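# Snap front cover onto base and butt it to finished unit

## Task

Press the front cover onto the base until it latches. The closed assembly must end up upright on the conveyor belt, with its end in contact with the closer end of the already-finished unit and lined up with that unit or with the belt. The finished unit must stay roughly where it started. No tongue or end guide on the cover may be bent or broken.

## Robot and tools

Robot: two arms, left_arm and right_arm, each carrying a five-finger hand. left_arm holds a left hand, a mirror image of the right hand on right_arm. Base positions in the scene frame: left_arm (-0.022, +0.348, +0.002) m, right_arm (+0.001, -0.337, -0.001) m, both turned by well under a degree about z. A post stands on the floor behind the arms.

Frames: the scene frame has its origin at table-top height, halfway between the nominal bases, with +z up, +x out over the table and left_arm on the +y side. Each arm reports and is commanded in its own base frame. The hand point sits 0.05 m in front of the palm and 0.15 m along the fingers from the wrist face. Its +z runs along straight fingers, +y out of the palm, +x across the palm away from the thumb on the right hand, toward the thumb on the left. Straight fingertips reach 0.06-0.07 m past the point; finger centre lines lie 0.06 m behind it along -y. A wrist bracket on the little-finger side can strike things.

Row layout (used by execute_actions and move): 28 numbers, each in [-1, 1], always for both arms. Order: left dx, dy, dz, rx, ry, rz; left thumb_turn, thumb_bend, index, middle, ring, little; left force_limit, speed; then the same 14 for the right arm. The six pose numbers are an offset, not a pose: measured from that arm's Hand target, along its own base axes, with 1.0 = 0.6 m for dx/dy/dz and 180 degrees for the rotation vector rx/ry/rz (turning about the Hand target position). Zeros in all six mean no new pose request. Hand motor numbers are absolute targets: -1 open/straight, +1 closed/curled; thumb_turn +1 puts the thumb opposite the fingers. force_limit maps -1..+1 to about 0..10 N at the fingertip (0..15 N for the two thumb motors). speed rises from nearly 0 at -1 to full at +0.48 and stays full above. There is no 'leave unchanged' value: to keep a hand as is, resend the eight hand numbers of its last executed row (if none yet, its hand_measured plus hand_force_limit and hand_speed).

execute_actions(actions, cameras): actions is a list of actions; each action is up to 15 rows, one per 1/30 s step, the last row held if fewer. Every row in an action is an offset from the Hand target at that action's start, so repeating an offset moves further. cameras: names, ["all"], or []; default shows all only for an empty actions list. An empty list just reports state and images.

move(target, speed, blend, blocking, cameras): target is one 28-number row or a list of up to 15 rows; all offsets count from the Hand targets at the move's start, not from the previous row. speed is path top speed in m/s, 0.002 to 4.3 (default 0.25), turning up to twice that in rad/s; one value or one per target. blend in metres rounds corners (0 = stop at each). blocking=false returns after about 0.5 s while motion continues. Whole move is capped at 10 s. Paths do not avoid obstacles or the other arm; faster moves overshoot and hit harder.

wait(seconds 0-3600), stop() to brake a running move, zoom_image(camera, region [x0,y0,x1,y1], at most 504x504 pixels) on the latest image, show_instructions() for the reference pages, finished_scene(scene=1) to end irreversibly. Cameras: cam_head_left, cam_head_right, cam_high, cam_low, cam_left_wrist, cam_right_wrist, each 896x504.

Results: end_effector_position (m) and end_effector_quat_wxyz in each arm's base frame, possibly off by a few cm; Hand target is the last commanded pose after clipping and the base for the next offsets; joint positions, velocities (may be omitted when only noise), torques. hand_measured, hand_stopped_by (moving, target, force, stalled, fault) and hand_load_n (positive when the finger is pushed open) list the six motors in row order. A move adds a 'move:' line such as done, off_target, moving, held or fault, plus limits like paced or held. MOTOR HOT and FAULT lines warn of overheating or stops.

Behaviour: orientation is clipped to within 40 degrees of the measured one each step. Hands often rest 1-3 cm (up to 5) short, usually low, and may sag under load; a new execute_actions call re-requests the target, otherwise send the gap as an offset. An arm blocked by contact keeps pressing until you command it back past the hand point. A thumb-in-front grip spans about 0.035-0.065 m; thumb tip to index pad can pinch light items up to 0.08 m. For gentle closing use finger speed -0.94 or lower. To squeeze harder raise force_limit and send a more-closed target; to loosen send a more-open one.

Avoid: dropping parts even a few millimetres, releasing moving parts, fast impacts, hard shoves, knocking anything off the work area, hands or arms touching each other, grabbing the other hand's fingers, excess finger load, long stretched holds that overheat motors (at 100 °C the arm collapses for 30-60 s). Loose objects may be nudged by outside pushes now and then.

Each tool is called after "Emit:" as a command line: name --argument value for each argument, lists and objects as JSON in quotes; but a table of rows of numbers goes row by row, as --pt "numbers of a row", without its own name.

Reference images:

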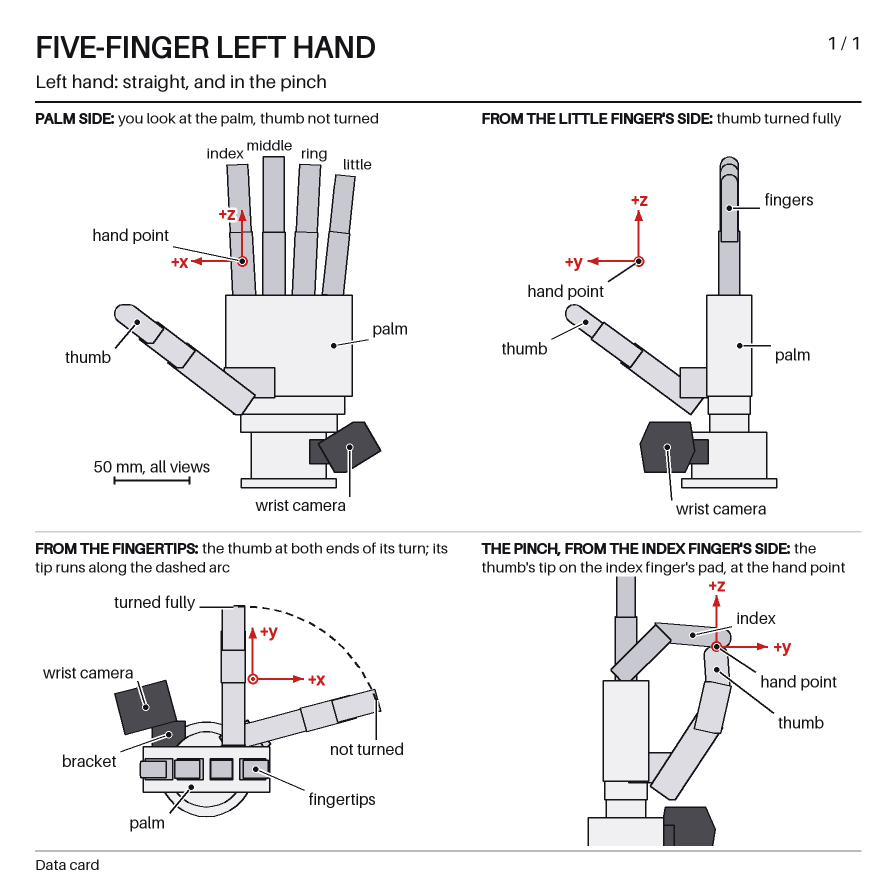

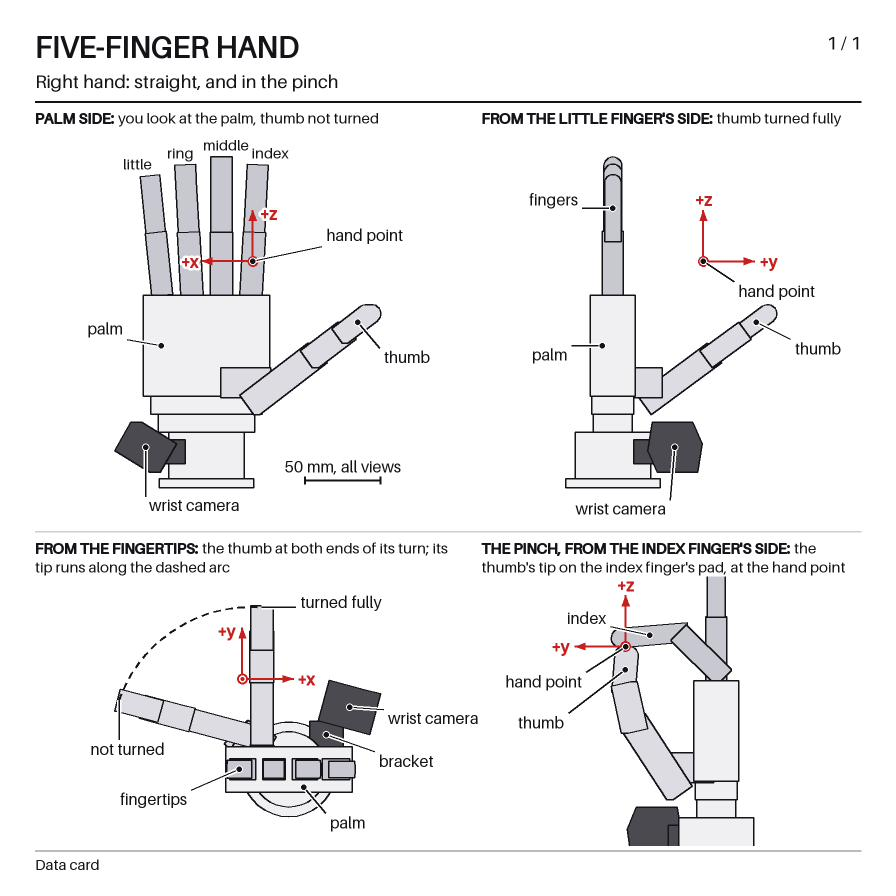

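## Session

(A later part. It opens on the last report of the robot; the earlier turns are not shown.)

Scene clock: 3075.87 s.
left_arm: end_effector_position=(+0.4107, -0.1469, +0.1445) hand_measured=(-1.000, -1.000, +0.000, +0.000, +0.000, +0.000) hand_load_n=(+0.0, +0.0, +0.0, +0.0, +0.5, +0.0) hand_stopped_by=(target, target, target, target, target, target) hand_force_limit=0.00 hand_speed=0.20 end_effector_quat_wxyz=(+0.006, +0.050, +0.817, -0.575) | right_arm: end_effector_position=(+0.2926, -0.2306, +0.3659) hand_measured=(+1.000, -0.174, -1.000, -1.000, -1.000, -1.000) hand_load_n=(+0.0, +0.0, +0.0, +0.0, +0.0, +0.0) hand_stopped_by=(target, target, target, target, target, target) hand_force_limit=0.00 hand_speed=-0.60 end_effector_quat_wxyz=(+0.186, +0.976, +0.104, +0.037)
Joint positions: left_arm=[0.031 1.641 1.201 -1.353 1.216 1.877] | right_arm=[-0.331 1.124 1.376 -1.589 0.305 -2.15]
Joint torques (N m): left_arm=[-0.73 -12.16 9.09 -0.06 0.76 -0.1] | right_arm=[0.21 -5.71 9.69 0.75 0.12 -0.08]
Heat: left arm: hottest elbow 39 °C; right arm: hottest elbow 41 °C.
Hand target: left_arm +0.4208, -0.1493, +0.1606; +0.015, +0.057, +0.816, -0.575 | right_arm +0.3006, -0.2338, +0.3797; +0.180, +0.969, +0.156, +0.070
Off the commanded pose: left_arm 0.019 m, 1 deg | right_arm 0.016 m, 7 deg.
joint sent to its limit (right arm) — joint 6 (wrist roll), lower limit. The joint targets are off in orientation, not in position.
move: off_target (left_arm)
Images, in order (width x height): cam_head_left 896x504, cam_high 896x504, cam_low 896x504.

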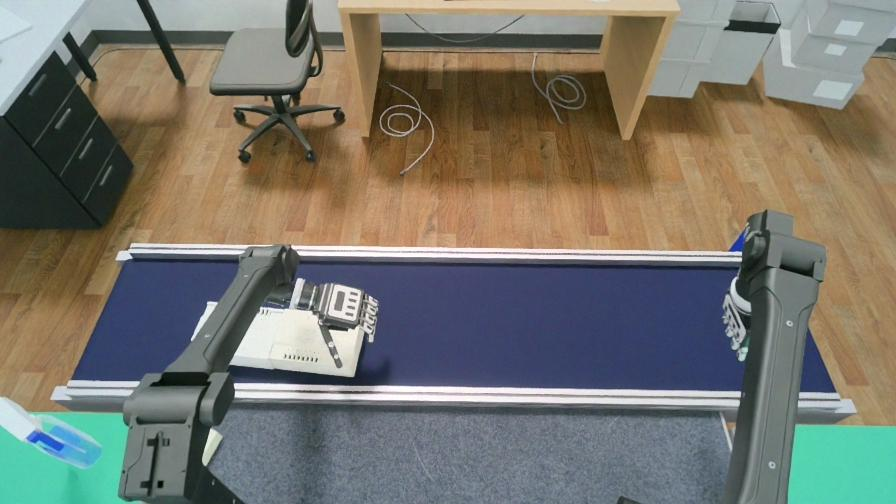

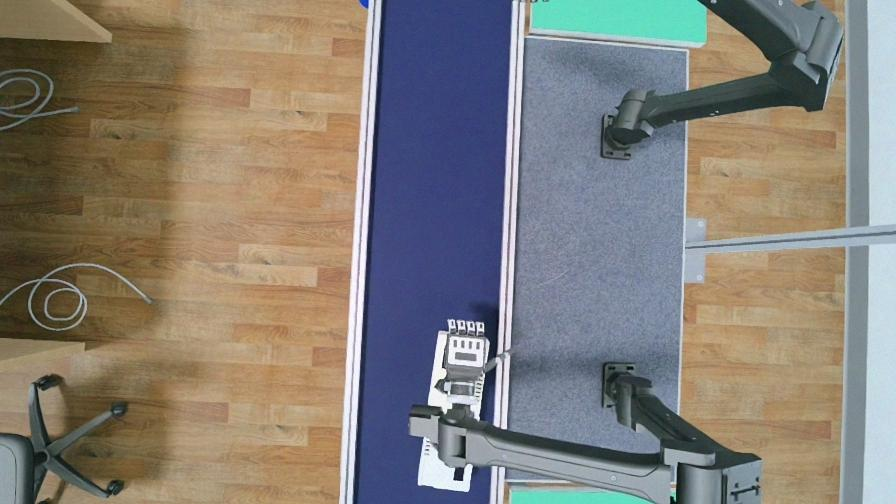

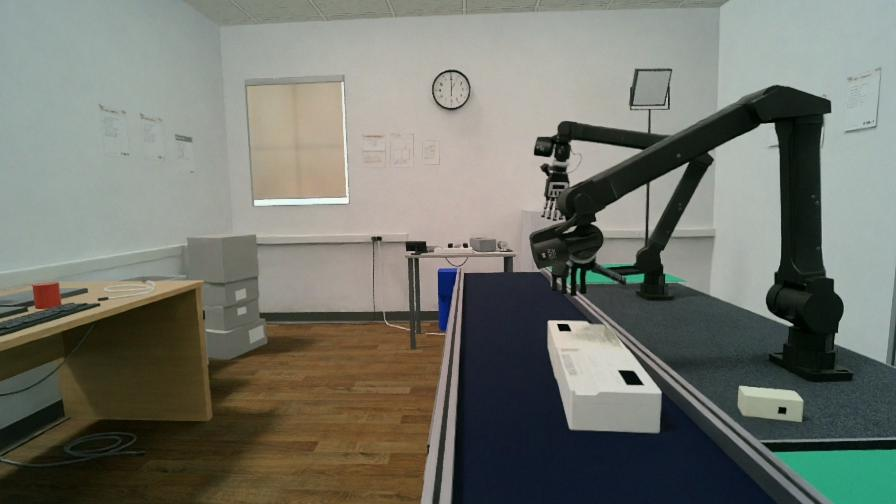

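Emit:
move --target '[0.0,-0.45,0.2,0,0,0.03,-1,-1,0,0,0,0,0,0.2,0,0,0,0,0,0,1,-0.17,-1,-1,-1,-1,0.0,-0.6]' --speed 0.15 --cameras '["cam_high","cam_head_left","cam_low","cam_head_right"]'

Emit:
zoom_image --camera "cam_high" --region '[400, 310, 510, 500]'

Emit:
zoom_image --camera "cam_high" --region '[415, 390, 495, 435]'

Emit:
zoom_image --camera "cam_low" --region '[530, 310, 670, 440]'

Emit:
zoom_image --camera "cam_head_left" --region '[190, 290, 380, 390]'

Scene clock: 3081.50 s.
left_arm: end_effector_position=(+0.4068, -0.4112, +0.2597) hand_measured=(-1.000, -1.000, +0.000, +0.000, +0.000, +0.000) hand_load_n=(+0.0, +0.0, +0.0, +0.0, +0.0, +0.0) hand_stopped_by=(target, target, target, target, target, target) hand_force_limit=0.00 hand_speed=0.20 end_effector_quat_wxyz=(+0.025, +0.013, +0.826, -0.563) | right_arm: end_effector_position=(+0.2926, -0.2306, +0.3659) hand_measured=(+1.000, -0.174, -1.000, -1.000, -1.000, -1.000) hand_load_n=(+0.0, +0.0, +0.0, +0.0, +0.0, +0.0) hand_stopped_by=(target, target, target, target, target, target) hand_force_limit=0.00 hand_speed=-0.60 end_effector_quat_wxyz=(+0.186, +0.976, +0.104, +0.037)
Joint positions: left_arm=[-0.531 1.506 1.295 -0.426 0.909 0.589] | right_arm=[-0.331 1.124 1.376 -1.589 0.305 -2.15]
Joint torques (N m): left_arm=[-0.38 -11.11 11.37 2.56 0.2 -0.15] | right_arm=[0.15 -5.66 9.69 0.75 0.12 -0.08]
Heat: left arm: hottest elbow 39 °C; right arm: hottest elbow 41 °C.
Hand target: left_arm +0.4208, -0.4195, +0.2806; +0.042, +0.019, +0.818, -0.573 | right_arm +0.3006, -0.2338, +0.3797; +0.180, +0.969, +0.156, +0.070
Off the commanded pose: left_arm 0.026 m, 3 deg | right_arm 0.016 m, 7 deg.
joint sent to its limit (right arm) — joint 6 (wrist roll), lower limit. The joint targets are off in orientation, not in position.
move: off_target (left_arm)
Images, in order (width x height): cam_head_left 896x504, cam_head_right 896x504, cam_high 896x504, cam_low 896x504.

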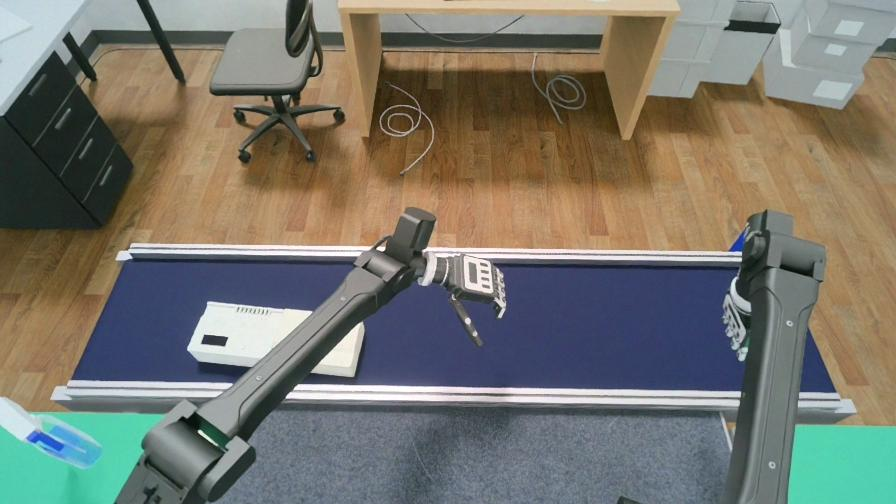

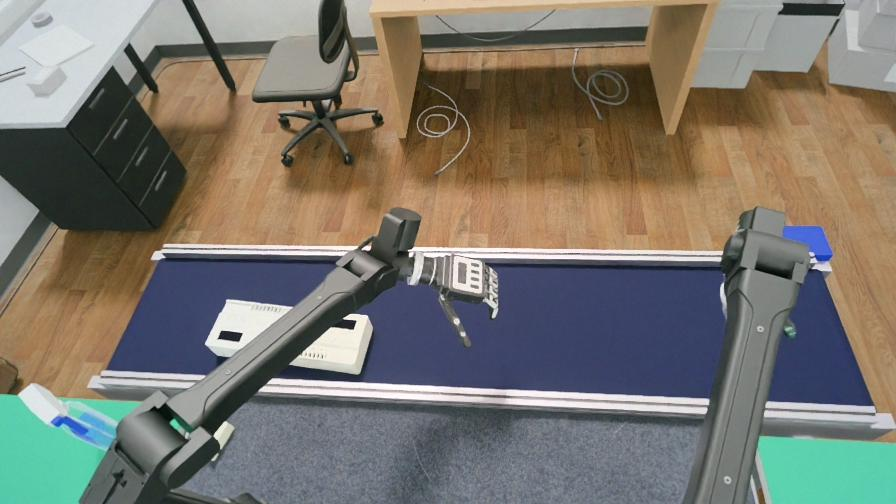

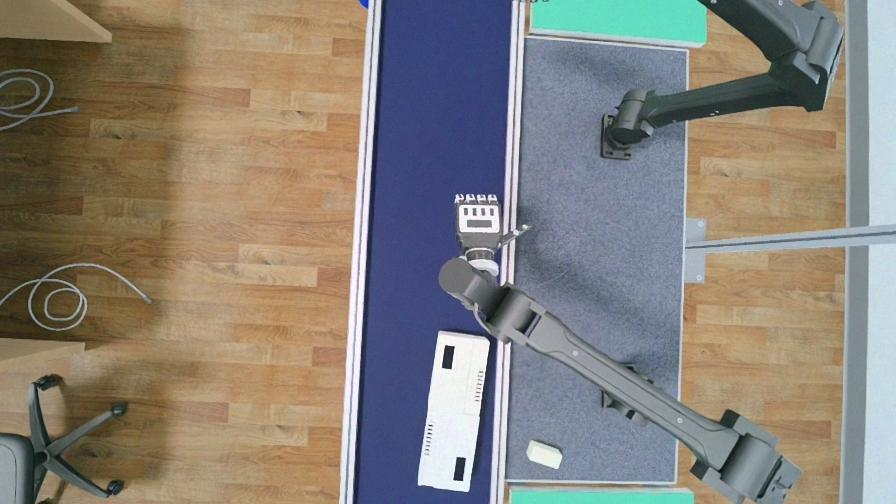

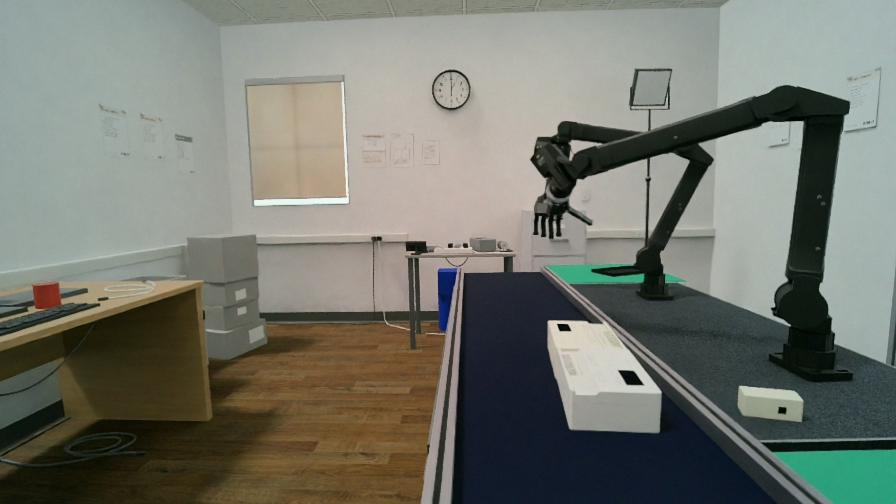

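Scaled by 2.653 from the camera's image (finer frame: 1280x720).

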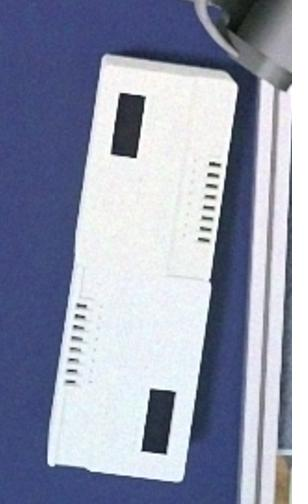

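Scaled by 6.300 from the camera's image (finer frame: 1280x720).

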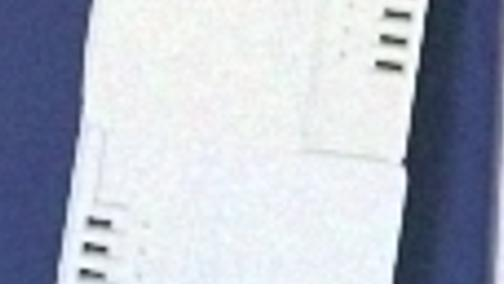

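Scaled by 3.600 from the camera's image (finer frame: 1280x720).

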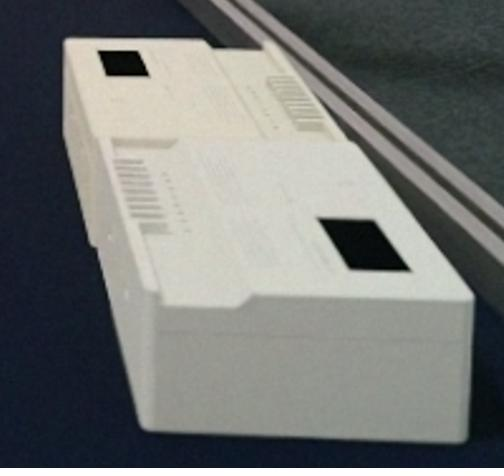

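Scaled by 2.653 from the camera's image (finer frame: 1280x720).

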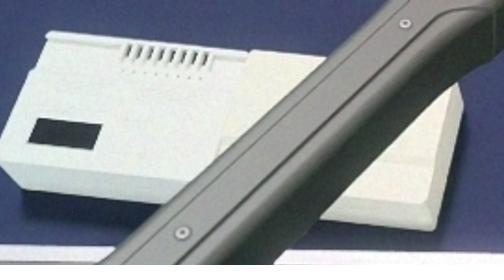

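Emit:
zoom_image --camera "cam_head_right" --region '[280, 295, 390, 385]'

Emit:
zoom_image --camera "cam_low" --region '[540, 310, 600, 370]'

Emit:
zoom_image --camera "cam_high" --region '[425, 320, 500, 420]'

Scaled by 4.582 from the camera's image (finer frame: 1280x720).

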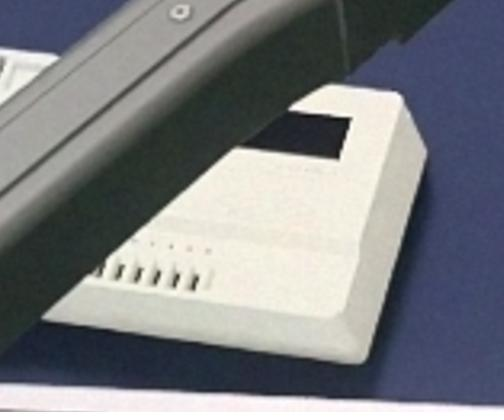

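Scaled by 8.400 from the camera's image (finer frame: 1280x720).

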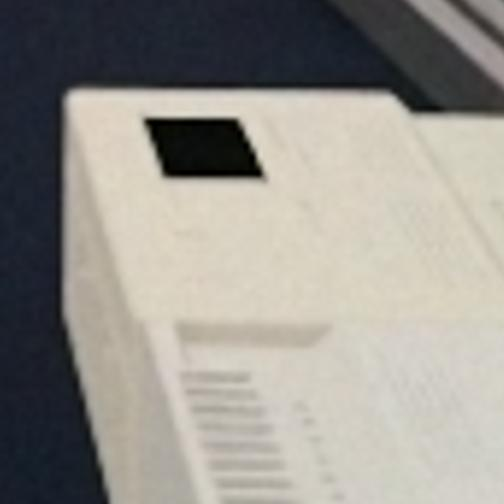

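Scaled by 5.040 from the camera's image (finer frame: 1280x720).

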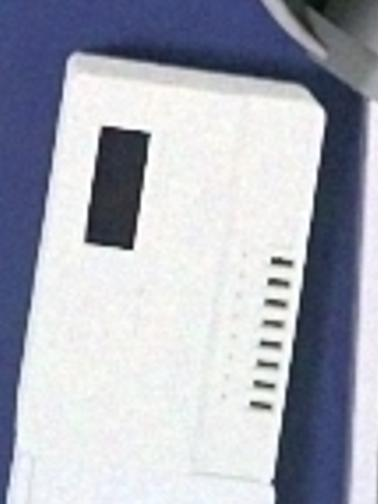

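Emit:
finished_scene

The scene is finished: the task was done.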